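# Unclip both clips from the cell, leads left connected

## Task

Detach both clips from the cell and set them down somewhere away from it, keeping the strips unbent and leaving the leads still plugged in.

## Robot and tools

Robot: two six-joint arms, left_arm and right_arm, each ending in a parallel two-finger gripper with a wrist camera. Calibrated bases: left_arm at (-0.045, +0.288, +0.036) m, right_arm at (-0.020, -0.299, +0.009) m. A two-camera stand is fixed to the floor behind them.

Frame: all positions, orientations and offsets use the scene frame. Origin at table-top height, halfway between the nominal bases; +x points out over the table, +y toward left_arm, +z up. The arm names do not match the image sides. Positions are in metres, orientations are quaternions (w, x, y, z). A gripper's fingers point along its own +z and close along its own y. end_effector_position is the point between the pads, roughly 1 cm short of the fingertips. Reported poses can be a few cm off, more at long reach; sag from weight and friction can leave the gripper low, short or tilted, so check after each motion and correct.

execute_actions(actions, cameras): actions is a list of actions; each action is a list of 1 to 15 rows, one row per 1/30 s control step, and a short action repeats its final row to fill 15 steps. Every row is one flat list of 14 numbers, each in [-1, 1]: left_arm dx, dy, dz, rx, ry, rz, opening, then right_arm in the same order, even when one arm stays still. dx..rz are offsets, not poses: measured along scene axes from that arm's Hand target as it was when the action began, with every row referring back to that same start (not to the row before). Scale: 1.0 equals 0.6 m or 180 degrees; rx, ry, rz form a single rotation vector about the hand point. Sending an offset again moves the arm further. Six zeros re-request the current Hand target. Opening is absolute: +1 fully open (0.094 m), -1 closed; a 0 there is a real half-open command, so resend the current opening to keep it. Translations longer than 1.0 are scaled down. cameras lists camera names, ["all"], or []; an empty actions list returns images by default.

move(target, speed, blend, opening_speed, grip_force, blocking, cameras): drives each gripper on a straight line. target is one 14-number row or a list of up to 15 rows, same layout and scale as above; every row is an offset from the Hand targets at the move's start, not from the previous row. speed in m/s, 0.002 to 2.9, default 0.25 (turn rate up to twice that in rad/s), one value or one per target. blend in m rounds corners in a list; 0 stops at each. opening_speed: rate of opening change per second on the -1..1 scale, at least 0.2; use it to close gently. grip_force: newtons per pad, 10 to 50, one value or one per arm; stays set; lower force closes slowly. blocking=false returns after about 0.5 s while motion continues. Moves last 0.5 to 10 s, do not avoid obstacles or the other arm, and lag or overshoot more when fast. Keep paths away from an arm's own base. The result adds a move: line with the ending (done, off_target, moving, held, fault) and limits (paced means clipped, held means steps withheld). Unnamed arms are done, i.e. within 10 mm and 2 degrees.

wait(seconds): 0 to 10 s, arms keep last commands; returns early if a running move ends. stop(): brakes a running move. zoom_image(camera, region): camera is cam_high, cam_low, cam_left_wrist or cam_right_wrist; region [x0, y0, x1, y1] in pixels of that camera's latest image, at most 504 by 504. read_manual(section) gives licence text only. finished_scene(scene) ends the current scene (1 or 2) irreversibly; the goal must hold with the robot released.

Results: per arm end_effector_position, end_effector_quat_wxyz, Hand target (the pose the next offsets start from; orientation is clipped to within 40 degrees of the measured one), Tool commands, grip_measured (opening on the command scale, reads slightly wide when empty and narrower than a squeezed part), grip_effort_nm (gripper motor effort, negative closing; not a pad force), Joint positions (last entry is finger opening in m), joint torques, joint velocities (may say within noise), motor temperatures, and step readings of end_effector_position for action calls. Images are 672x504. If a gripper rests short of its Hand target, send the remaining distance as an offset; to end a push, command back past the gripper.

Gripping: squeeze rises about 1 N per 0.001 below first touch, then jumps to the force limit near 20 N. Release by commanding well above grip_measured.

Avoid: dropping clips or letting anything fall or be left off the table; releasing moving parts; fast impacts or hard pushes on fixed or heavy things; any contact between the two arms, including one gripper closing on the other's fingers; strain on wrist camera cables; bending the strips or pulling the leads. Motors heat when holding loads, stretched out, or pushing unreachably: MOTOR HOT appears near 75 °C, at 90 °C the arm folds and idles, at 100 °C it collapses.

Each tool is called after "Emit:" as a command line: name --argument value for each argument, lists and objects as JSON in quotes; but a table of rows of numbers goes row by row, as --pt "numbers of a row", without its own name.

## Session

Emit:
execute_actions --actions '[]'

Scene clock: 0.00 s.
left_arm: end_effector_position=(+0.2575, +0.2264, +0.3256) grip_measured=+1.000 grip_effort_nm=n/a end_effector_quat_wxyz=(+0.649, +0.018, +0.758, +0.062) | right_arm: end_effector_position=(+0.2297, -0.2452, +0.3954) grip_measured=+1.000 grip_effort_nm=n/a end_effector_quat_wxyz=(+0.683, +0.102, +0.713, +0.123)
Joint positions: left_arm=[-0.509 0.756 0.651 -0.075 -0.581 0.02 0.094] | right_arm=[0.541 0.599 0.915 -0.359 0.523 0.341 0.094]
Joint velocities: within noise
Joint torques (N m): no reading
Motor temperatures (°C): left_arm=[25 27 28 24 24 22 23] | right_arm=[24 23 30 27 22 21 24]
Heat: left arm: 28 °C; right arm: 30 °C.
Hand target: left_arm +0.2573, +0.2265, +0.3296; +0.652, +0.017, +0.756, +0.061 | right_arm +0.2286, -0.2458, +0.4033; +0.689, +0.105, +0.706, +0.128
Tool commands: left_gripper/opening=+1.0 right_gripper/opening=+1.0

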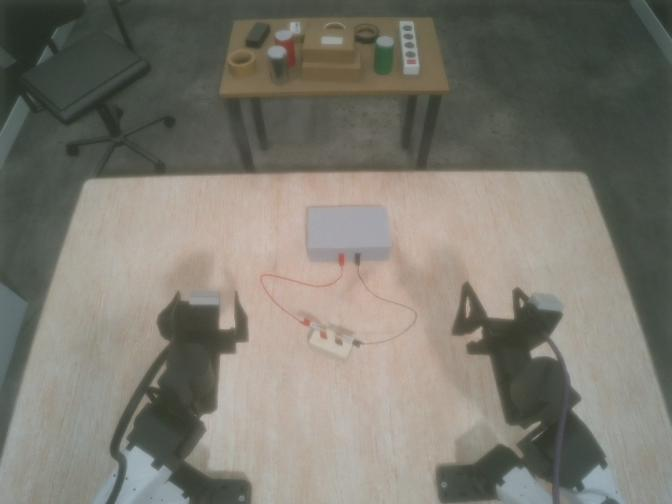

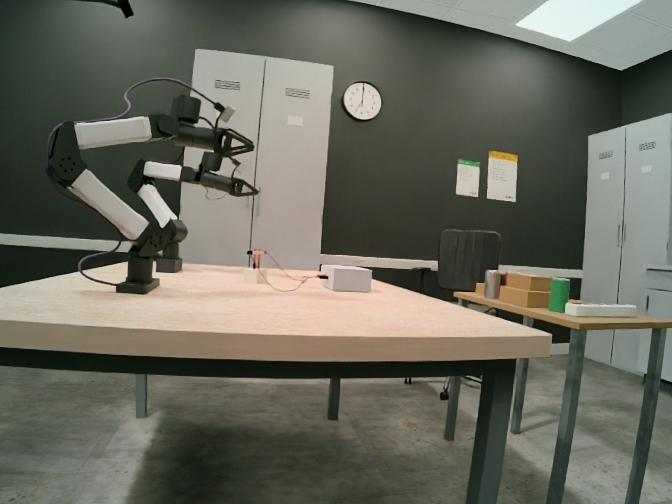

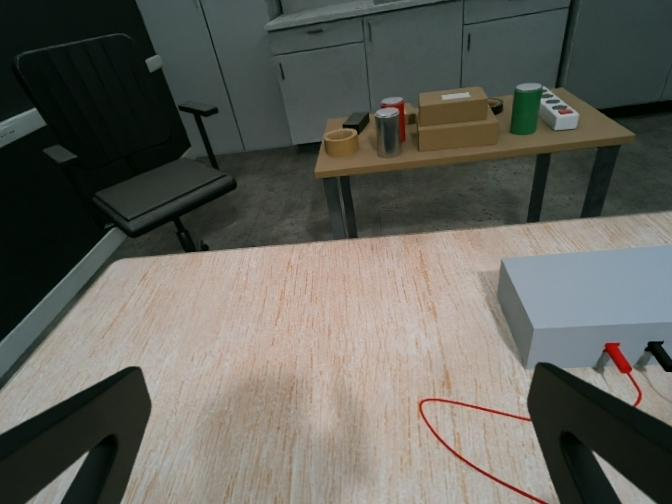

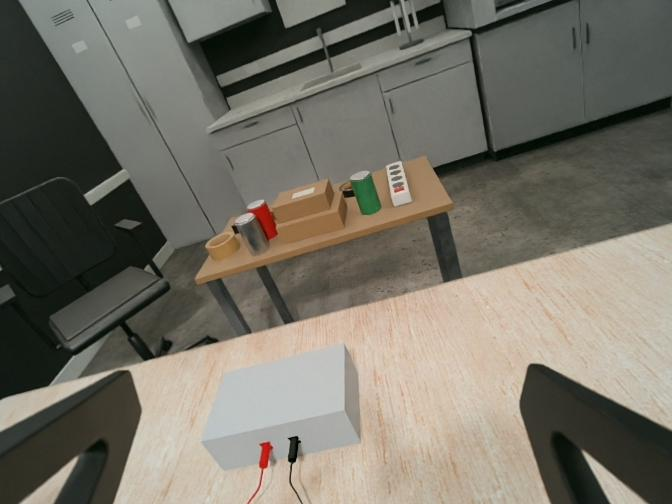

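Emit:
zoom_image --camera "cam_high" --region '[280, 290, 400, 380]'

Emit:
zoom_image --camera "cam_low" --region '[220, 230, 320, 305]'

Scaled by 4.200 from the camera's 672x504 image, which has a finer 960x720 frame.

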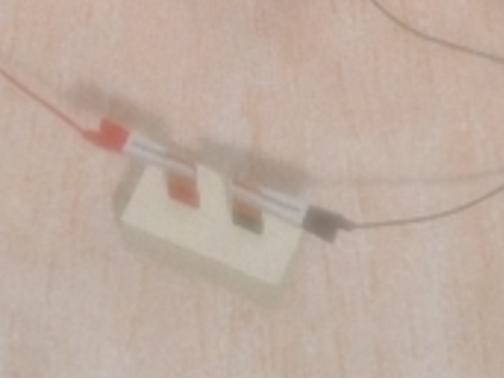

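Scaled by 5.040 from the camera's 672x504 image, which has a finer 960x720 frame.

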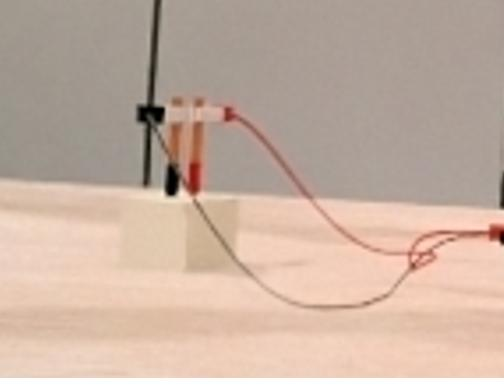

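Emit:
move --target '[-0.1,-0.25,-0.05,0,0.2,0,1,-0.05,0.1,-0.25,0,0,0,1]' --cameras '["cam_left_wrist","cam_right_wrist","cam_high"]'

Scene clock: 14.27 s.
left_arm: end_effector_position=(+0.1974, +0.0811, +0.2956) grip_measured=+1.000 grip_effort_nm=0.01 end_effector_quat_wxyz=(+0.388, +0.042, +0.919, +0.063) | right_arm: end_effector_position=(+0.1984, -0.1862, +0.2549) grip_measured=+1.000 grip_effort_nm=0.01 end_effector_quat_wxyz=(+0.687, +0.104, +0.707, +0.132)
Joint positions: left_arm=[-1.076 1.432 1.488 -1.263 -0.739 -0.85 0.094] | right_arm=[1.149 0.502 0.309 0.147 1.122 0.378 0.094]
Joint torques (N m): left_arm=[-0.06 -5.53 8.25 1.06 -0.36 -0.13] | right_arm=[0.08 1.62 7.71 1.89 0.15 -0.11]
Heat: left arm: 29 °C; right arm: 32 °C.
Hand target: left_arm +0.1974, +0.0765, +0.2996; +0.386, +0.035, +0.920, +0.053 | right_arm +0.1986, -0.1858, +0.2533; +0.689, +0.105, +0.706, +0.128
Off the commanded pose: left_arm 0.006 m, 1 deg | right_arm 0.002 m, 1 deg.
move: done
camera_calibration:
cam_left_wrist: T_world_to_cam=[[-0.0367645, -0.987003, -0.156442, 0.134542], [-0.938815, 0.0877593, -0.333054, 0.313677], [0.342455, 0.134625, -0.929839, 0.28224], [0, 0, 0, 1]] pos_world=[0.202776, 0.0672685, 0.387958]
cam_right_wrist: T_world_to_cam=[[0.0338192, -0.942102, -0.333618, -0.0977793], [-0.454667, 0.282763, -0.844585, 0.394971], [0.890019, 0.180248, -0.418779, 0.0539174], [0, 0, 0, 1]] pos_world=[0.1349, -0.21352, 0.323545]
Images, in order (width x height): cam_high 672x504, cam_left_wrist 672x504, cam_right_wrist 672x504.

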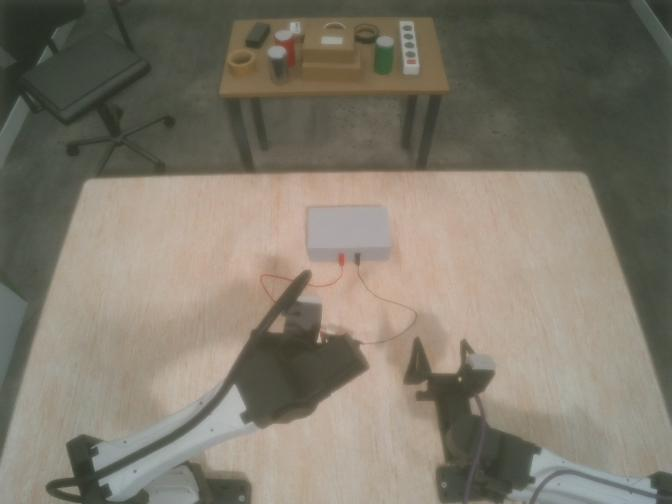

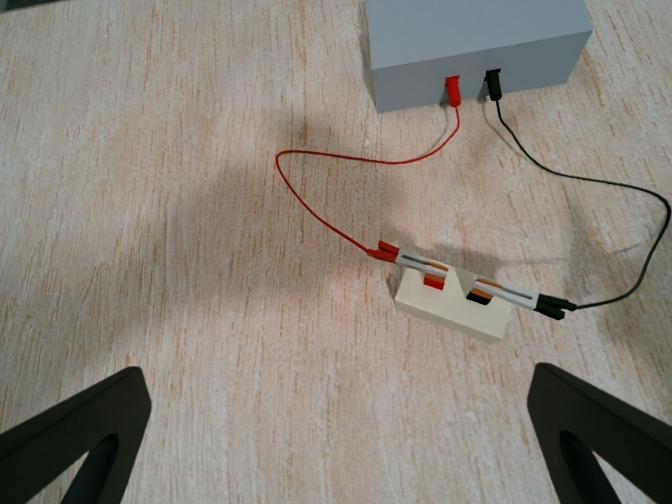

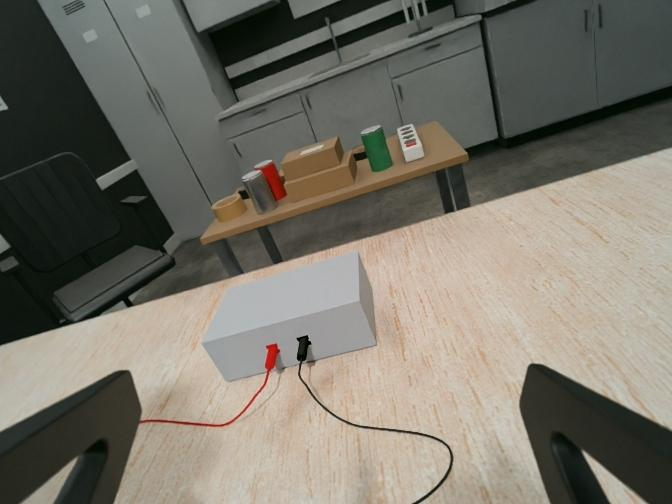

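Emit:
zoom_image --camera "cam_left_wrist" --region '[350, 220, 590, 360]'

Scaled by 2.100 from the camera's 672x504 image, which has a finer 960x720 frame.

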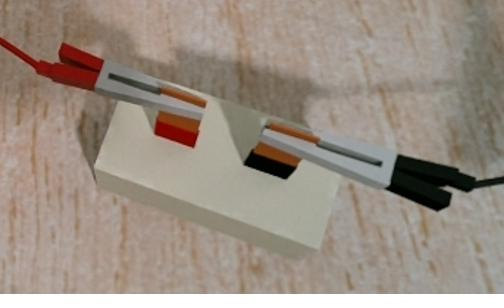

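Emit:
move --target '[0.171,-0.0075,-0.08,0.223,0.194,-0.57,1,0,-0.05,0,0,0,0,1]' --cameras '["cam_left_wrist","cam_high","cam_low"]'

Scene clock: 43.83 s.
left_arm: end_effector_position=(+0.2965, +0.0720, +0.2493) grip_measured=+1.000 grip_effort_nm=0.01 end_effector_quat_wxyz=(+0.084, +0.830, +0.551, +0.035) | right_arm: end_effector_position=(+0.1986, -0.2165, +0.2537) grip_measured=+1.000 grip_effort_nm=0.01 end_effector_quat_wxyz=(+0.688, +0.109, +0.706, +0.125)
Joint positions: left_arm=[-0.556 1.996 2.175 -1.567 0.004 1.406 0.094] | right_arm=[1.028 0.323 0.296 -0.013 1.019 0.367 0.094]
Joint torques (N m): left_arm=[0.43 -10.82 7.58 0.66 -0.02 0.2] | right_arm=[-0.98 0.76 7.82 1.8 -0.1 -0.12]
Motor temperatures (°C): left_arm=[25 29 31 25 24 22 23] | right_arm=[24 23 34 32 22 21 24]
Heat: left arm: 31 °C; right arm: 34 °C.
Hand target: left_arm +0.2999, +0.0720, +0.2516; +0.000, +0.837, +0.548, +0.000 | right_arm +0.1986, -0.2159, +0.2533; +0.689, +0.105, +0.706, +0.128
Off the commanded pose: left_arm 0.004 m, 11 deg | right_arm 0.001 m, 1 deg.
joint sent to its limit (left arm) — joint 4 (wrist pitch), lower limit. The joint targets are off in orientation, not in position.
move: off_target (left_arm)
camera_calibration:
cam_left_wrist: T_world_to_cam=[[-0.903174, 0.39003, -0.17931, 0.285445], [0.295016, 0.867392, 0.400745, -0.212822], [0.311835, 0.309044, -0.898471, 0.195125], [0, 0, 0, 1]] pos_world=[0.259745, 0.0129658, 0.311785]
Images, in order (width x height): cam_high 672x504, cam_low 672x504, cam_left_wrist 672x504.

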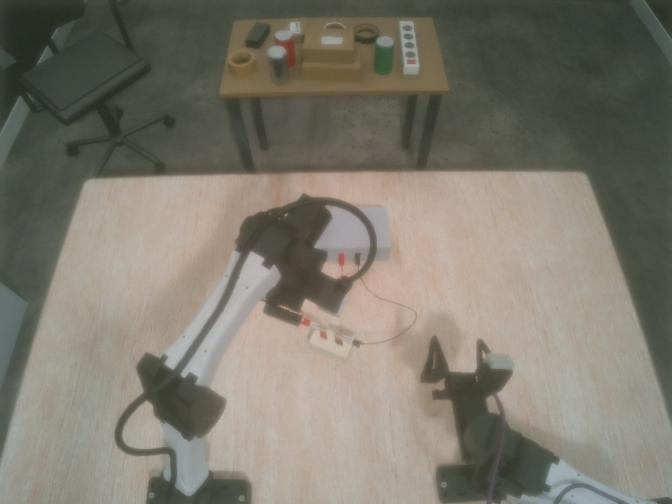

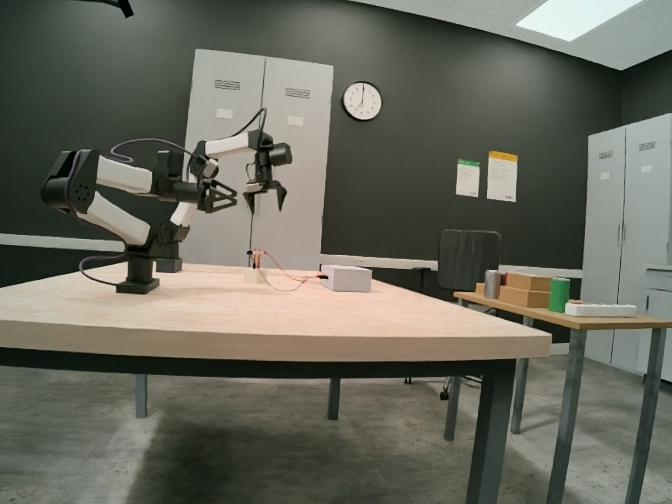

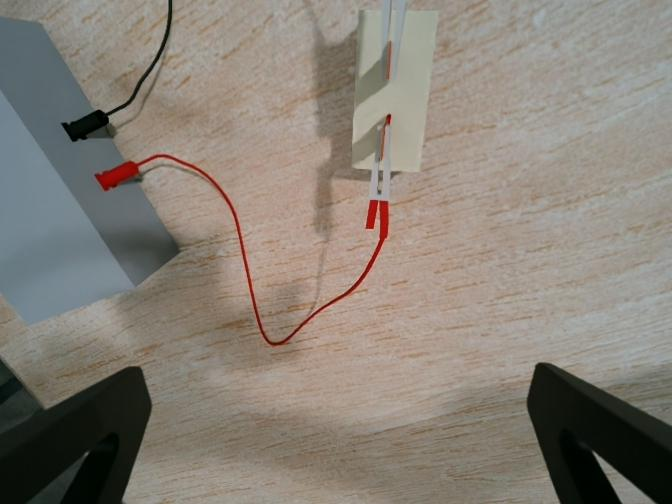

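Emit:
move --target '[0.004,0.001,-0.185,0,0,0,0.5,0,0,0,0,0,0,1]' --cameras '["cam_left_wrist","cam_high","cam_low"]'

Scene clock: 57.90 s.
left_arm: end_effector_position=(+0.2990, +0.0713, +0.1412) grip_measured=+0.502 grip_effort_nm=-0.10 end_effector_quat_wxyz=(-0.004, +0.834, +0.552, -0.004) | right_arm: end_effector_position=(+0.1986, -0.2165, +0.2537) grip_measured=+1.000 grip_effort_nm=0.01 end_effector_quat_wxyz=(+0.688, +0.109, +0.706, +0.125)
Joint positions: left_arm=[-0.554 2.12 1.935 -1.397 0.004 1.411 0.071] | right_arm=[1.028 0.323 0.296 -0.013 1.019 0.367 0.094]
Joint torques (N m): left_arm=[0.55 -13.64 5.23 0.44 -0.05 0.19] | right_arm=[-0.87 0.7 7.88 1.83 -0.12 -0.14]
Heat: left arm: 32 °C; right arm: 35 °C.
Hand target: left_arm +0.3023, +0.0725, +0.1406; +0.000, +0.837, +0.548, +0.000 | right_arm +0.1986, -0.2159, +0.2533; +0.689, +0.105, +0.706, +0.128
Off the commanded pose: left_arm 0.004 m, 1 deg | right_arm 0.001 m, 1 deg.
move: done
camera_calibration:
cam_left_wrist: T_world_to_cam=[[-0.915628, 0.401869, 0.011248, 0.244478], [0.366475, 0.822829, 0.434338, -0.192583], [0.165292, 0.401814, -0.90068, 0.134948], [0, 0, 0, 1]] pos_world=[0.272121, 0.00599052, 0.202441]
Images, in order (width x height): cam_high 672x504, cam_low 672x504, cam_left_wrist 672x504.

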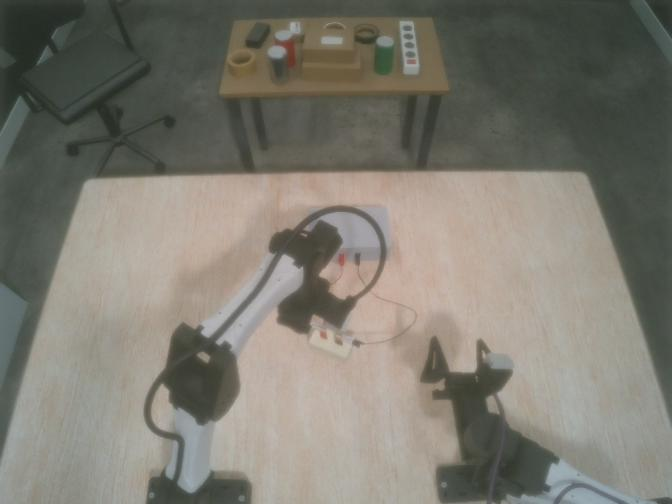

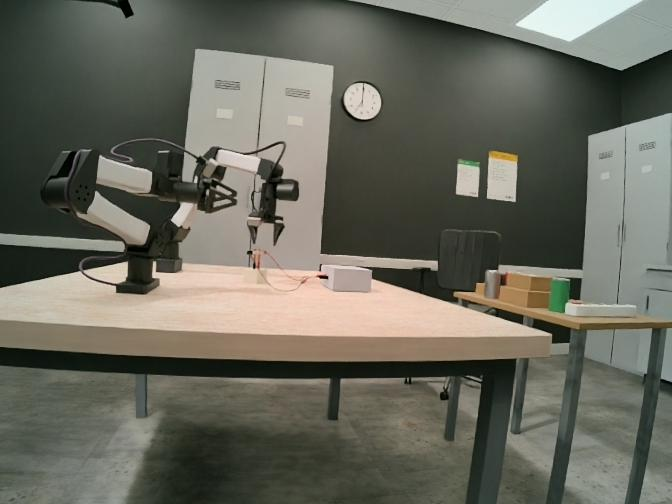

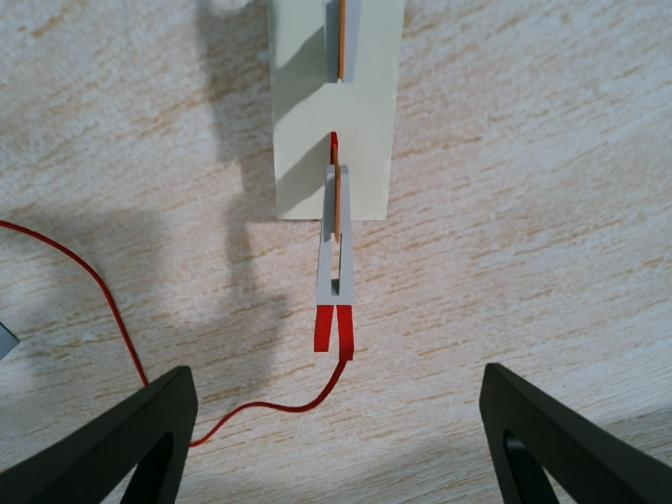

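Emit:
move --target '[0.003,0.007,-0.069,0,0,0,0.0,0,0,0,0,0,0,1]' --speed 0.12 --cameras '["cam_left_wrist","cam_low"]'

Emit:
zoom_image --camera "cam_low" --region '[220, 220, 320, 295]'

Scene clock: 66.70 s.
left_arm: end_effector_position=(+0.3028, +0.0744, +0.1026) grip_measured=+0.002 grip_effort_nm=-0.10 end_effector_quat_wxyz=(+0.000, +0.834, +0.552, -0.002) | right_arm: end_effector_position=(+0.1986, -0.2165, +0.2537) grip_measured=+1.000 grip_effort_nm=0.02 end_effector_quat_wxyz=(+0.688, +0.109, +0.706, +0.125)
Joint positions: left_arm=[-0.542 2.12 1.782 -1.234 0.004 1.422 0.047] | right_arm=[1.028 0.323 0.296 -0.013 1.019 0.367 0.094]
Joint torques (N m): left_arm=[0.53 -13.45 4.62 0.47 -0.05 0.19] | right_arm=[-0.87 0.65 7.61 1.78 -0.15 -0.15]
Heat: left arm: 33 °C; right arm: 36 °C.
Hand target: left_arm +0.3042, +0.0767, +0.0992; +0.000, +0.837, +0.548, +0.000 | right_arm +0.1986, -0.2159, +0.2533; +0.689, +0.105, +0.706, +0.128
Off the commanded pose: left_arm 0.004 m, 1 deg | right_arm 0.001 m, 1 deg.
move: done
camera_calibration:
cam_left_wrist: T_world_to_cam=[[-0.915832, 0.401559, 0.00169201, 0.248223], [0.362626, 0.825212, 0.433044, -0.17862], [0.172496, 0.397209, -0.901371, 0.0965476], [0, 0, 0, 1]] pos_world=[0.275449, 0.00937381, 0.163956]
Images, in order (width x height): cam_low 672x504, cam_left_wrist 672x504.

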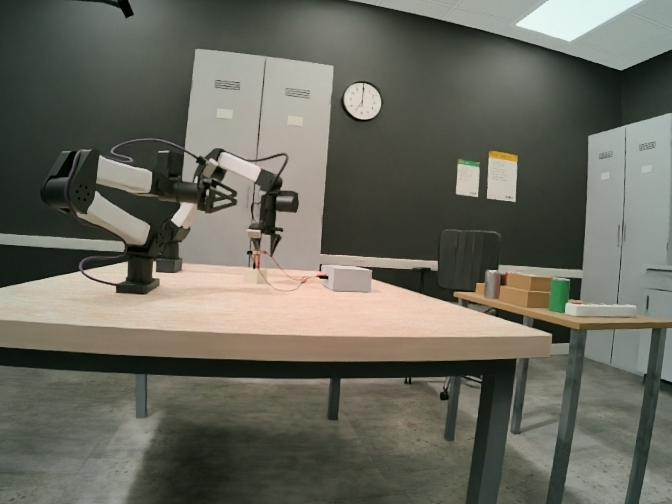

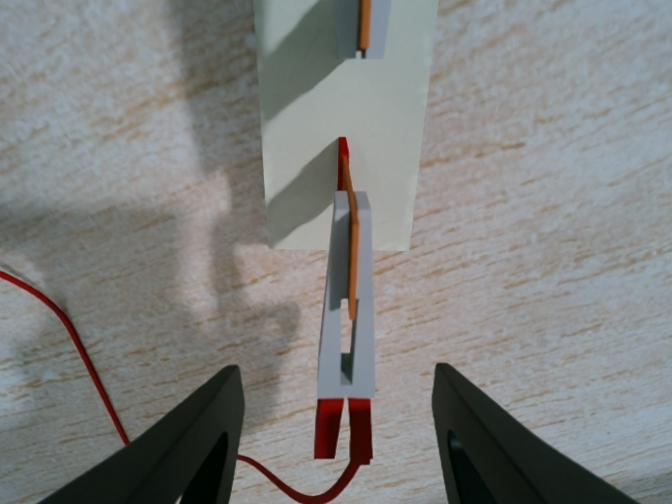

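Scaled by 5.040 from the camera's 672x504 image, which has a finer 960x720 frame.

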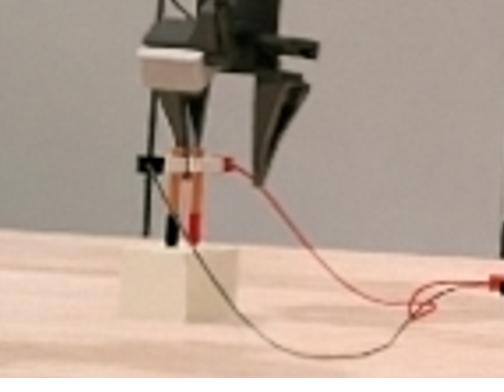

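Emit:
move --target '[0.0,0.005,0.003,0,0,0,-0.35,0,0,0,0,0,0,1]' --speed 0.05 --cameras '["cam_left_wrist"]'

Scene clock: 75.07 s.
left_arm: end_effector_position=(+0.3042, +0.0766, +0.1026) grip_measured=-0.348 grip_effort_nm=-0.10 end_effector_quat_wxyz=(+0.001, +0.834, +0.552, -0.002) | right_arm: end_effector_position=(+0.1986, -0.2165, +0.2537) grip_measured=+1.000 grip_effort_nm=0.01 end_effector_quat_wxyz=(+0.688, +0.109, +0.706, +0.125)
Joint positions: left_arm=[-0.536 2.12 1.782 -1.234 0.004 1.428 0.031] | right_arm=[1.028 0.323 0.296 -0.013 1.019 0.367 0.094]
Joint torques (N m): left_arm=[0.53 -14.12 4.31 0.45 -0.04 0.2] | right_arm=[-0.92 0.83 7.62 1.81 -0.13 -0.18]
Motor temperatures (°C): left_arm=[25 34 32 25 24 22 23] | right_arm=[24 23 36 33 22 21 24]
Heat: left arm: 34 °C; right arm: 36 °C.
Hand target: left_arm +0.3042, +0.0798, +0.1010; +0.000, +0.837, +0.548, +0.000 | right_arm +0.1986, -0.2159, +0.2533; +0.689, +0.105, +0.706, +0.128
Off the commanded pose: left_arm 0.003 m, 1 deg | right_arm 0.001 m, 1 deg.
move: done
camera_calibration:
cam_left_wrist: T_world_to_cam=[[-0.915985, 0.40121, 0.00136169, 0.248815], [0.362189, 0.825428, 0.432999, -0.180854], [0.172599, 0.397113, -0.901394, 0.0953915], [0, 0, 0, 1]] pos_world=[0.27695, 0.0115739, 0.163956]
Images, in order (width x height): cam_left_wrist 672x504.

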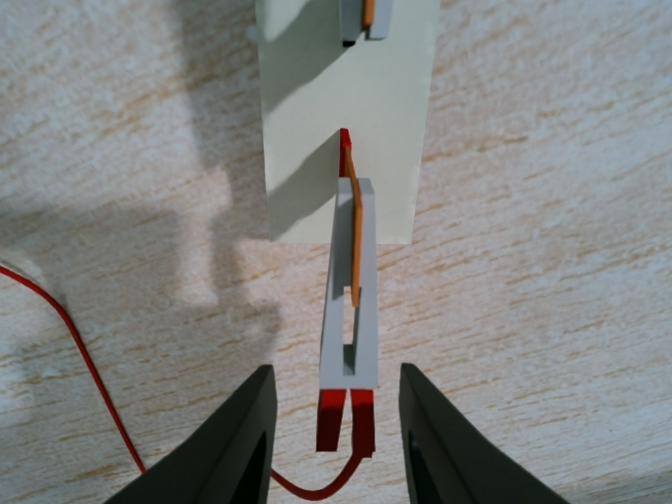

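Emit:
move --target '[-0.0045,0.0015,0.004,0,0,0,-0.62,0,0,0,0,0,0,1]' --speed 0.05 --cameras '["cam_left_wrist"]'

Scene clock: 79.20 s.
left_arm: end_effector_position=(+0.3012, +0.0785, +0.0993) grip_measured=-0.618 grip_effort_nm=-0.10 end_effector_quat_wxyz=(-0.005, +0.834, +0.552, -0.005) | right_arm: end_effector_position=(+0.1986, -0.2165, +0.2537) grip_measured=+1.000 grip_effort_nm=0.01 end_effector_quat_wxyz=(+0.688, +0.109, +0.706, +0.125)
Joint positions: left_arm=[-0.536 2.12 1.768 -1.233 0.004 1.429 0.018] | right_arm=[1.028 0.323 0.296 -0.013 1.019 0.367 0.094]
Joint torques (N m): left_arm=[0.4 -15.3 4.55 0.38 -0.05 0.18] | right_arm=[-1.28 0.9 7.98 1.78 -0.11 -0.16]
Heat: left arm: 35 °C; right arm: 36 °C.
Hand target: left_arm +0.3015, +0.0807, +0.1034; +0.000, +0.837, +0.548, +0.000 | right_arm +0.1986, -0.2159, +0.2533; +0.689, +0.105, +0.706, +0.128
Off the commanded pose: left_arm 0.005 m, 1 deg | right_arm 0.001 m, 1 deg.
move: done
camera_calibration:
cam_left_wrist: T_world_to_cam=[[-0.915749, 0.401499, 0.0141855, 0.24385], [0.367291, 0.822374, 0.43451, -0.18135], [0.16279, 0.403113, -0.900555, 0.0946054], [0, 0, 0, 1]] pos_world=[0.274513, 0.0130958, 0.160537]
Images, in order (width x height): cam_left_wrist 672x504.

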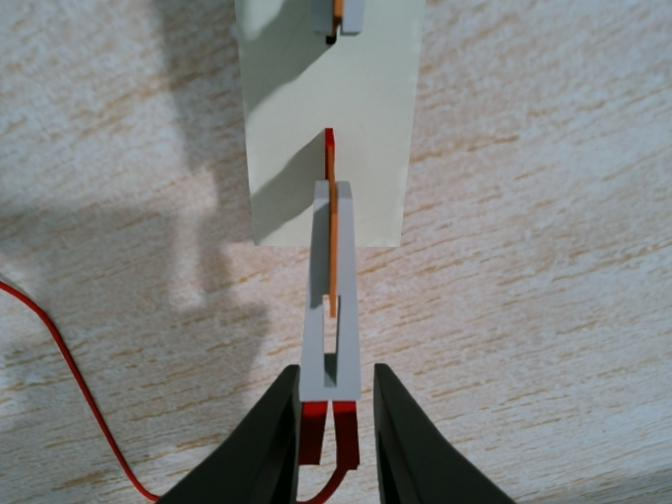

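Emit:
move --target '[0.0025,0.0005,0.005,0,0,0,-0.6,0,0,0,0,0,0,1]' --speed 0.05 --cameras '["cam_left_wrist","cam_low"]'

Emit:
zoom_image --camera "cam_low" --region '[220, 220, 320, 295]'

Scene clock: 84.17 s.
left_arm: end_effector_position=(+0.3012, +0.0785, +0.0993) grip_measured=-0.602 grip_effort_nm=0.11 end_effector_quat_wxyz=(-0.005, +0.834, +0.552, -0.005) | right_arm: end_effector_position=(+0.1986, -0.2165, +0.2537) grip_measured=+1.000 grip_effort_nm=0.01 end_effector_quat_wxyz=(+0.688, +0.109, +0.706, +0.125)
Joint positions: left_arm=[-0.536 2.12 1.768 -1.233 0.004 1.429 0.019] | right_arm=[1.028 0.323 0.296 -0.013 1.019 0.367 0.094]
Joint torques (N m): left_arm=[0.61 -15.04 5.87 0.23 -0.05 0.2] | right_arm=[-1.05 0.91 7.99 1.79 -0.1 -0.2]
Heat: left arm: 36 °C; right arm: 36 °C.
Hand target: left_arm +0.3030, +0.0810, +0.1064; +0.000, +0.837, +0.548, +0.000 | right_arm +0.1986, -0.2159, +0.2533; +0.689, +0.105, +0.706, +0.128
Off the commanded pose: left_arm 0.008 m, 1 deg | right_arm 0.001 m, 1 deg.
move: done
camera_calibration:
cam_left_wrist: T_world_to_cam=[[-0.915445, 0.402194, 0.014158, 0.243762], [0.367913, 0.822123, 0.434458, -0.181508], [0.163097, 0.402931, -0.900581, 0.0945283], [0, 0, 0, 1]] pos_world=[0.274513, 0.0130943, 0.160537]
Images, in order (width x height): cam_low 672x504, cam_left_wrist 672x504.

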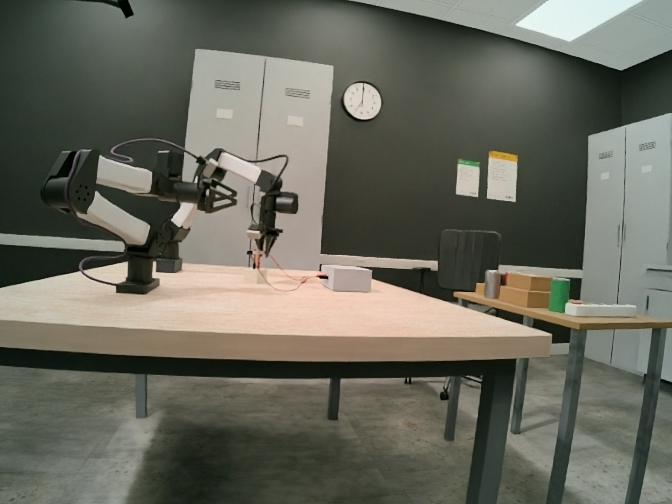

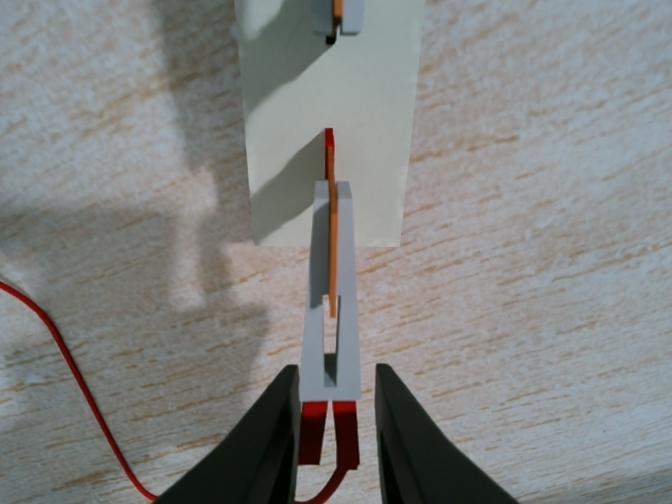

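Scaled by 5.040 from the camera's 672x504 image, which has a finer 960x720 frame.

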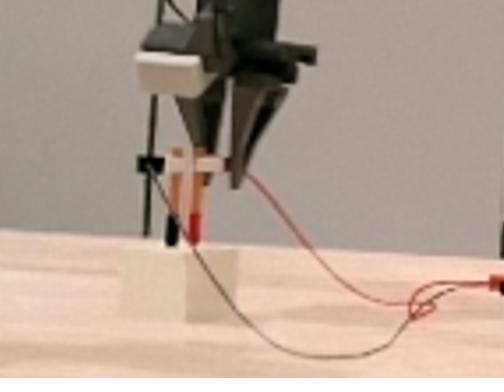

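Emit:
move --pt "0.0017 -0.001 0.03 0 0 0 -0.5 0 0 0 0 0 0 1" --pt "0.0017 -0.001 -0.010 0 0 0 -0.5 0 0 0 0 0 0 1" --speed 0.1 --cameras '["cam_left_wrist"]'

Scene clock: 90.50 s.
left_arm: end_effector_position=(+0.3020, +0.0780, +0.1003) grip_measured=-0.502 grip_effort_nm=0.11 end_effector_quat_wxyz=(-0.004, +0.834, +0.552, -0.004) | right_arm: end_effector_position=(+0.1986, -0.2165, +0.2537) grip_measured=+1.000 grip_effort_nm=0.02 end_effector_quat_wxyz=(+0.688, +0.109, +0.706, +0.125)
Joint positions: left_arm=[-0.536 2.12 1.773 -1.234 0.004 1.429 0.023] | right_arm=[1.028 0.323 0.296 -0.013 1.019 0.367 0.094]
Joint torques (N m): left_arm=[0.59 -14.26 4.64 0.46 -0.05 0.19] | right_arm=[-0.98 0.61 7.86 1.79 -0.15 -0.18]
Heat: left arm: 37 °C; right arm: 36 °C.
Hand target: left_arm +0.3040, +0.0804, +0.1004; +0.000, +0.837, +0.548, +0.000 | right_arm +0.1986, -0.2159, +0.2533; +0.689, +0.105, +0.706, +0.128
Off the commanded pose: left_arm 0.003 m, 1 deg | right_arm 0.001 m, 1 deg.
move: done
camera_calibration:
cam_left_wrist: T_world_to_cam=[[-0.915499, 0.402176, 0.0107775, 0.245029], [0.366614, 0.822913, 0.43406, -0.181467], [0.1657, 0.401333, -0.90082, 0.0949302], [0, 0, 0, 1]] pos_world=[0.275122, 0.0126884, 0.161642]
Images, in order (width x height): cam_left_wrist 672x504.

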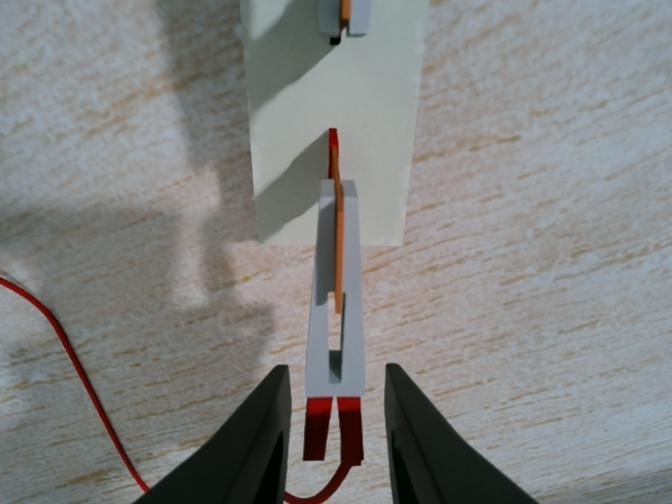

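Emit:
move --target '[0,0,0,0,0,0,-0.8,0,0,0,0,0,0,1]' --speed 0.05 --opening_speed 0.3 --cameras '["cam_left_wrist"]'

Emit:
zoom_image --camera "cam_left_wrist" --region '[240, 120, 440, 504]'

Scene clock: 95.27 s.
left_arm: end_effector_position=(+0.3025, +0.0777, +0.1003) grip_measured=-0.795 grip_effort_nm=-0.28 end_effector_quat_wxyz=(-0.003, +0.834, +0.552, -0.004) | right_arm: end_effector_position=(+0.1986, -0.2165, +0.2537) grip_measured=+1.000 grip_effort_nm=0.02 end_effector_quat_wxyz=(+0.688, +0.109, +0.706, +0.125)
Joint positions: left_arm=[-0.536 2.12 1.773 -1.232 0.004 1.43 0.01] | right_arm=[1.028 0.323 0.296 -0.013 1.019 0.367 0.094]
Joint torques (N m): left_arm=[0.62 -14.27 4.62 0.45 -0.05 0.19] | right_arm=[-1.06 0.8 7.71 1.74 -0.15 -0.2]
Heat: left arm: 38 °C; right arm: 36 °C.
Hand target: left_arm +0.3040, +0.0804, +0.1004; +0.000, +0.837, +0.548, +0.000 | right_arm +0.1986, -0.2159, +0.2533; +0.689, +0.105, +0.706, +0.128
Off the commanded pose: left_arm 0.003 m, 1 deg | right_arm 0.001 m, 1 deg.
move: done
camera_calibration:
cam_left_wrist: T_world_to_cam=[[-0.915344, 0.402583, 0.0084612, 0.245811], [0.366089, 0.823249, 0.433866, -0.181278], [0.167701, 0.400234, -0.900938, 0.0944294], [0, 0, 0, 1]] pos_world=[0.275529, 0.0124838, 0.161645]
Images, in order (width x height): cam_left_wrist 672x504.

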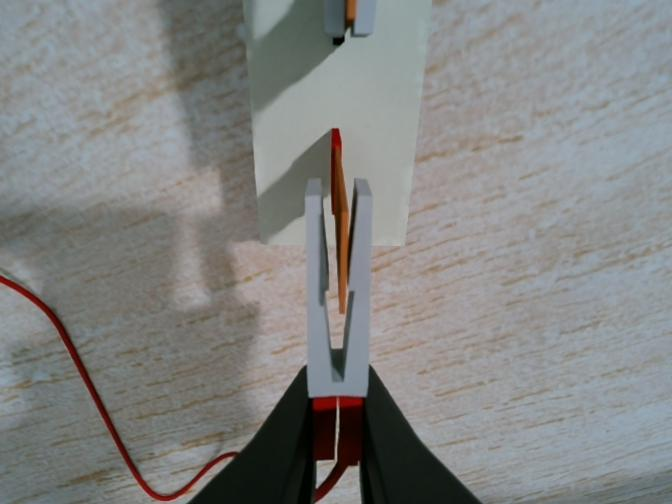

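Scaled by 1.312 from the camera's 672x504 image, which has a finer 960x720 frame.

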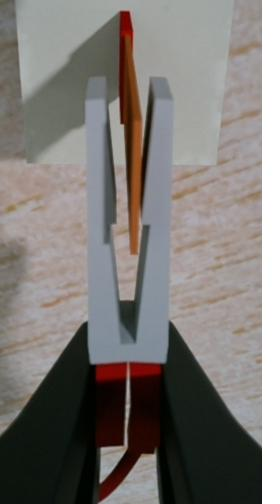

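Emit:
move --pt "0 0 0.06 0 0 0 -0.8 0 0 0 0 0 0 1" --pt "0.04 0.13 0.06 0 0 0 -0.8 0 0 0 0 0 0 1" --speed 0.1 --blend 0.01 --cameras '["cam_left_wrist","cam_high","cam_low"]'

Emit:
zoom_image --camera "cam_low" --region '[220, 220, 320, 295]'

Scene clock: 107.90 s.
left_arm: end_effector_position=(+0.3306, +0.1569, +0.1234) grip_measured=-0.795 grip_effort_nm=-0.27 end_effector_quat_wxyz=(-0.010, +0.832, +0.555, -0.010) | right_arm: end_effector_position=(+0.1986, -0.2165, +0.2537) grip_measured=+1.000 grip_effort_nm=0.01 end_effector_quat_wxyz=(+0.688, +0.109, +0.706, +0.125)
Joint positions: left_arm=[-0.328 2.098 1.831 -1.331 0.004 1.63 0.01] | right_arm=[1.028 0.323 0.296 -0.013 1.019 0.367 0.094]
Joint torques (N m): left_arm=[0.06 -17.31 4.55 0.23 -0.05 0.18] | right_arm=[-0.92 0.77 7.87 1.76 -0.12 -0.17]
Motor temperatures (°C): left_arm=[25 40 31 24 24 22 23] | right_arm=[23 23 36 34 22 21 24]
Heat: left arm: 40 °C; right arm: 36 °C.
Hand target: left_arm +0.3280, +0.1584, +0.1364; +0.000, +0.837, +0.548, +0.000 | right_arm +0.1986, -0.2159, +0.2533; +0.689, +0.105, +0.706, +0.128
Off the commanded pose: left_arm 0.013 m, 2 deg | right_arm 0.001 m, 1 deg.
move: off_target (left_arm)
camera_calibration:
cam_left_wrist: T_world_to_cam=[[-0.918061, 0.395484, 0.0275082, 0.239096], [0.36787, 0.823982, 0.430959, -0.267103], [0.147771, 0.405766, -0.901952, 0.0845724], [0, 0, 0, 1]] pos_world=[0.305266, 0.091213, 0.184814]
Images, in order (width x height): cam_high 672x504, cam_low 672x504, cam_left_wrist 672x504.

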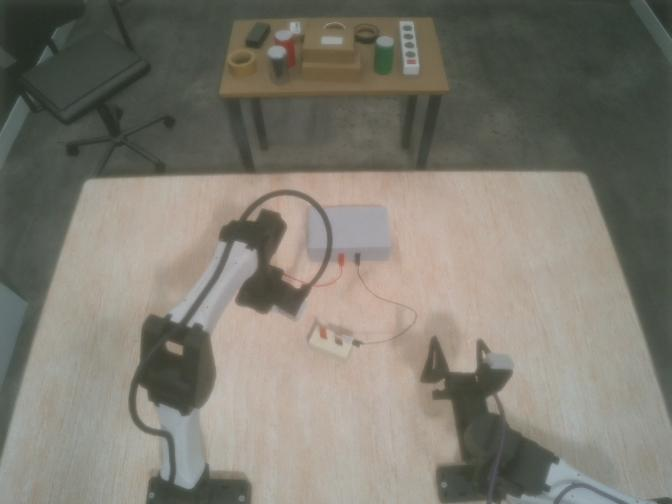

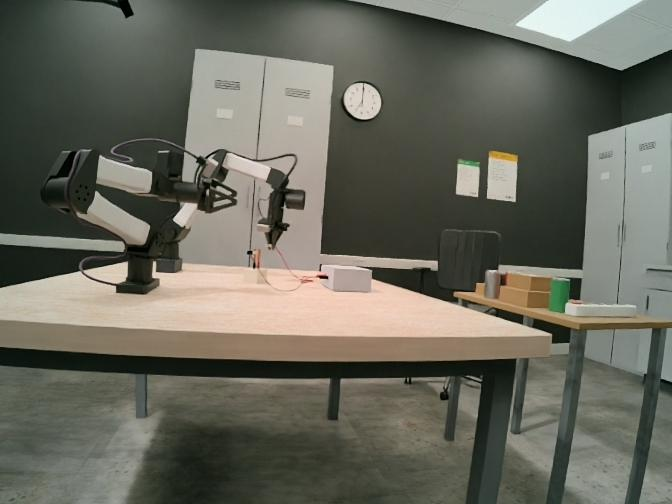

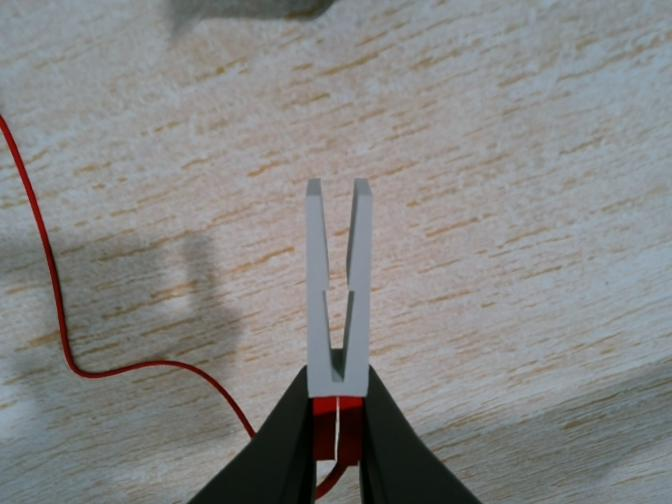

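Scaled by 5.040 from the camera's 672x504 image, which has a finer 960x720 frame.

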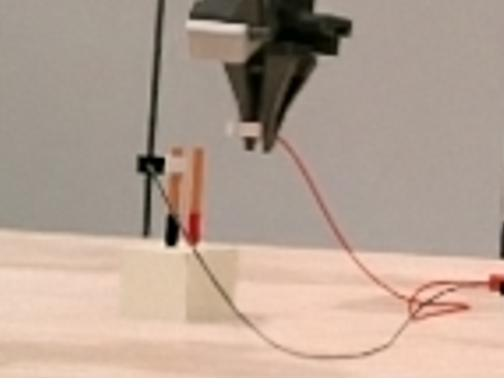

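Emit:
move --target '[-0.08,0.02,-0.175,0,0,0,-0.8,0,0,0,0,0,0,1]' --speed 0.15 --cameras '["cam_low"]'

Emit:
zoom_image --camera "cam_low" --region '[220, 220, 320, 295]'

Scene clock: 115.37 s.
left_arm: end_effector_position=(+0.2770, +0.1725, +0.0227) grip_measured=-0.795 grip_effort_nm=-0.27 end_effector_quat_wxyz=(-0.014, +0.834, +0.551, -0.013) | right_arm: end_effector_position=(+0.1986, -0.2165, +0.2537) grip_measured=+1.000 grip_effort_nm=0.01 end_effector_quat_wxyz=(+0.688, +0.109, +0.706, +0.125)
Joint positions: left_arm=[-0.336 1.999 1.265 -0.875 0.004 1.631 0.01] | right_arm=[1.028 0.323 0.296 -0.013 1.019 0.367 0.094]
Joint torques (N m): left_arm=[-0.31 -14.86 4 0.37 -0.05 0.08] | right_arm=[-0.88 0.68 7.84 1.8 -0.19 -0.17]
Heat: left arm: 41 °C; right arm: 37 °C.
Hand target: left_arm +0.2800, +0.1703, +0.0314; +0.000, +0.837, +0.548, +0.000 | right_arm +0.1986, -0.2159, +0.2533; +0.689, +0.105, +0.706, +0.128
Off the commanded pose: left_arm 0.009 m, 2 deg | right_arm 0.001 m, 1 deg.
move: done
Images, in order (width x height): cam_low 672x504.

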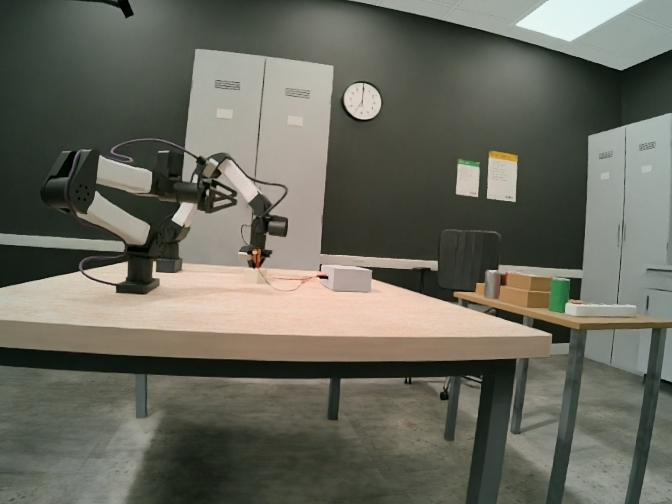

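Scaled by 5.040 from the camera's 672x504 image, which has a finer 960x720 frame.

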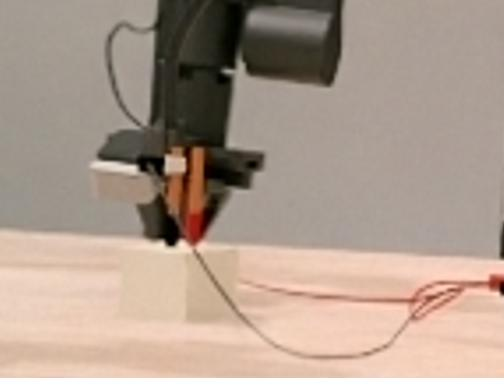

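Emit:
move --target '[0,0,-0.017,0,0,0,-0.8,0,0,0,0,0,0,1]' --speed 0.04

Scene clock: 118.00 s.
left_arm: end_effector_position=(+0.2791, +0.1718, +0.0183) grip_measured=-0.795 grip_effort_nm=-0.27 end_effector_quat_wxyz=(-0.007, +0.834, +0.551, -0.008) | right_arm: end_effector_position=(+0.1986, -0.2165, +0.2537) grip_measured=+1.000 grip_effort_nm=0.01 end_effector_quat_wxyz=(+0.688, +0.109, +0.706, +0.125)
Joint positions: left_arm=[-0.336 1.999 1.246 -0.837 0.004 1.631 0.01] | right_arm=[1.028 0.323 0.296 -0.013 1.019 0.367 0.094]
Joint torques (N m): left_arm=[-0.31 -13.09 4 0.44 -0.05 0.08] | right_arm=[-0.96 0.75 7.76 1.78 -0.12 -0.17]
Heat: left arm: 42 °C; right arm: 37 °C.
Hand target: left_arm +0.2801, +0.1703, +0.0212; +0.000, +0.837, +0.548, +0.000 | right_arm +0.1986, -0.2159, +0.2533; +0.689, +0.105, +0.706, +0.128
Off the commanded pose: left_arm 0.003 m, 1 deg | right_arm 0.001 m, 1 deg.
move: done

Emit:
move --target '[0,0,-0.012,0,0,0,-0.8,0,0,0,0,0,0,1]' --speed 0.04 --cameras '["cam_left_wrist","cam_low"]'

Emit:
zoom_image --camera "cam_left_wrist" --region '[200, 104, 472, 504]'

Scene clock: 120.70 s.
left_arm: end_effector_position=(+0.2797, +0.1716, +0.0156) grip_measured=-0.795 grip_effort_nm=-0.27 end_effector_quat_wxyz=(-0.003, +0.834, +0.551, -0.005) | right_arm: end_effector_position=(+0.1986, -0.2165, +0.2537) grip_measured=+1.000 grip_effort_nm=0.02 end_effector_quat_wxyz=(+0.688, +0.109, +0.706, +0.125)
Joint positions: left_arm=[-0.336 1.999 1.234 -0.816 0.004 1.631 0.01] | right_arm=[1.028 0.323 0.296 -0.013 1.019 0.367 0.094]
Joint torques (N m): left_arm=[-0.32 -11.77 3.93 0.51 -0.05 0.08] | right_arm=[-0.99 0.91 7.88 1.82 -0.14 -0.17]
Heat: left arm: 43 °C; right arm: 37 °C.
Hand target: left_arm +0.2799, +0.1704, +0.0140; +0.000, +0.837, +0.548, +0.000 | right_arm +0.1986, -0.2159, +0.2533; +0.689, +0.105, +0.706, +0.128
Off the commanded pose: left_arm 0.002 m, 1 deg | right_arm 0.001 m, 1 deg.
move: done
camera_calibration:
cam_left_wrist: T_world_to_cam=[[-0.914878, 0.403589, 0.0107178, 0.18754], [0.368211, 0.823205, 0.43215, -0.213956], [0.165588, 0.39931, -0.901738, -0.0148718], [0, 0, 0, 1]] pos_world=[0.25282, 0.106379, 0.0770406]
Images, in order (width x height): cam_low 672x504, cam_left_wrist 672x504.

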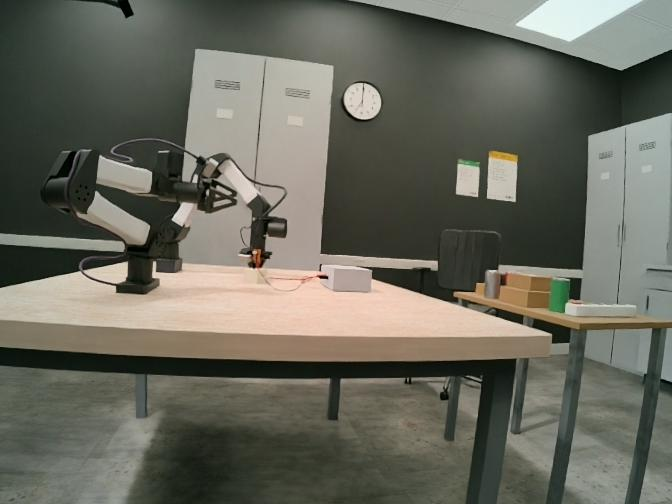

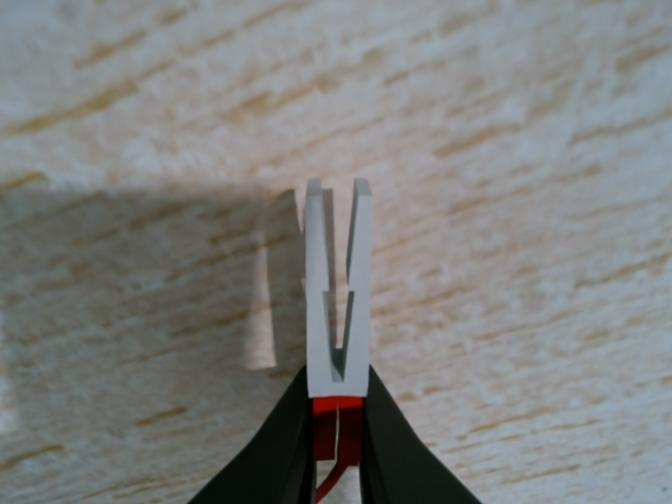

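Scaled by 1.260 from the camera's 672x504 image, which has a finer 960x720 frame.

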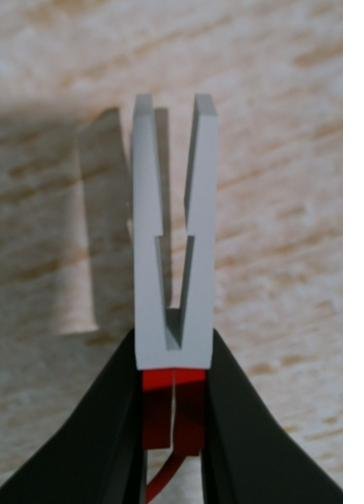

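Keep easing down a little, then release slowly.

Emit:
move --target '[0,0,-0.014,0,0,0,-0.8,0,0,0,0,0,0,1]' --speed 0.03 --cameras '[]'

Emit:
move --target '[0,0,0,0,0,0,-0.5,0,0,0,0,0,0,1]' --opening_speed 0.3 --cameras '["cam_left_wrist"]'

Scene clock: 123.83 s.
left_arm: end_effector_position=(+0.2808, +0.1712, +0.0149) grip_measured=-0.795 grip_effort_nm=-0.27 end_effector_quat_wxyz=(-0.001, +0.834, +0.551, -0.003) | right_arm: end_effector_position=(+0.1986, -0.2165, +0.2537) grip_measured=+1.000 grip_effort_nm=0.02 end_effector_quat_wxyz=(+0.688, +0.109, +0.706, +0.125)
Joint positions: left_arm=[-0.336 1.999 1.231 -0.806 0.004 1.631 0.01] | right_arm=[1.028 0.323 0.296 -0.013 1.019 0.367 0.094]
Joint torques (N m): left_arm=[-0.32 -10.25 3.12 0.75 -0.05 0.08] | right_arm=[-1.02 0.83 7.72 1.8 -0.13 -0.15]
Heat: left arm: 43 °C; right arm: 37 °C.
Hand target: left_arm +0.2801, +0.1703, +0.0056; +0.000, +0.837, +0.548, +0.000 | right_arm +0.1986, -0.2159, +0.2533; +0.689, +0.105, +0.706, +0.128
Off the commanded pose: left_arm 0.009 m, 1 deg | right_arm 0.001 m, 1 deg.
move: done
No camera images: "cameras" was empty.

Scene clock: 125.03 s.
left_arm: end_effector_position=(+0.2753, +0.1734, +0.0150) grip_measured=-0.503 grip_effort_nm=0.14 end_effector_quat_wxyz=(-0.011, +0.834, +0.551, -0.010) | right_arm: end_effector_position=(+0.1986, -0.2165, +0.2537) grip_measured=+1.000 grip_effort_nm=0.01 end_effector_quat_wxyz=(+0.688, +0.109, +0.706, +0.125)
Joint positions: left_arm=[-0.336 1.999 1.231 -0.831 0.003 1.631 0.023] | right_arm=[1.028 0.323 0.296 -0.013 1.019 0.367 0.094]
Joint torques (N m): left_arm=[-0.31 -10.21 3.12 0.94 -0.04 0.08] | right_arm=[-0.95 0.69 7.62 1.79 -0.14 -0.16]
Heat: left arm: 43 °C; right arm: 37 °C.
Hand target: left_arm +0.2801, +0.1703, +0.0056; +0.000, +0.837, +0.548, +0.000 | right_arm +0.1986, -0.2159, +0.2533; +0.689, +0.105, +0.706, +0.128
Off the commanded pose: left_arm 0.011 m, 2 deg | right_arm 0.001 m, 1 deg.
move: off_target (left_arm)
camera_calibration:
cam_left_wrist: T_world_to_cam=[[-0.914538, 0.403507, 0.0283247, 0.182393], [0.375183, 0.820001, 0.432246, -0.214943], [0.151188, 0.405932, -0.901311, -0.01268], [0, 0, 0, 1]] pos_world=[0.249366, 0.107804, 0.0763134]
Images, in order (width x height): cam_left_wrist 672x504.

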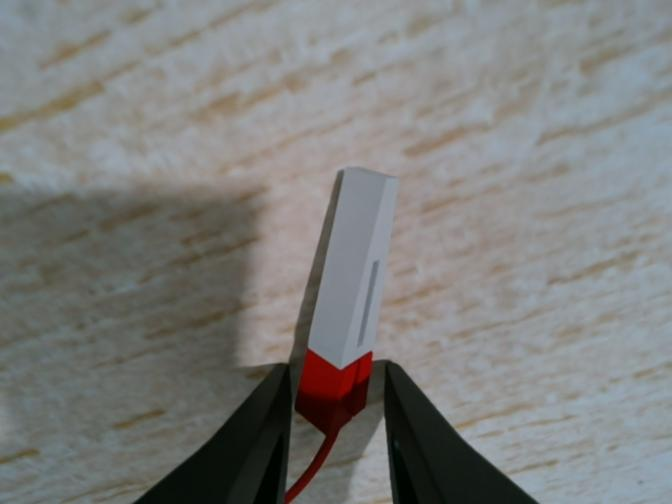

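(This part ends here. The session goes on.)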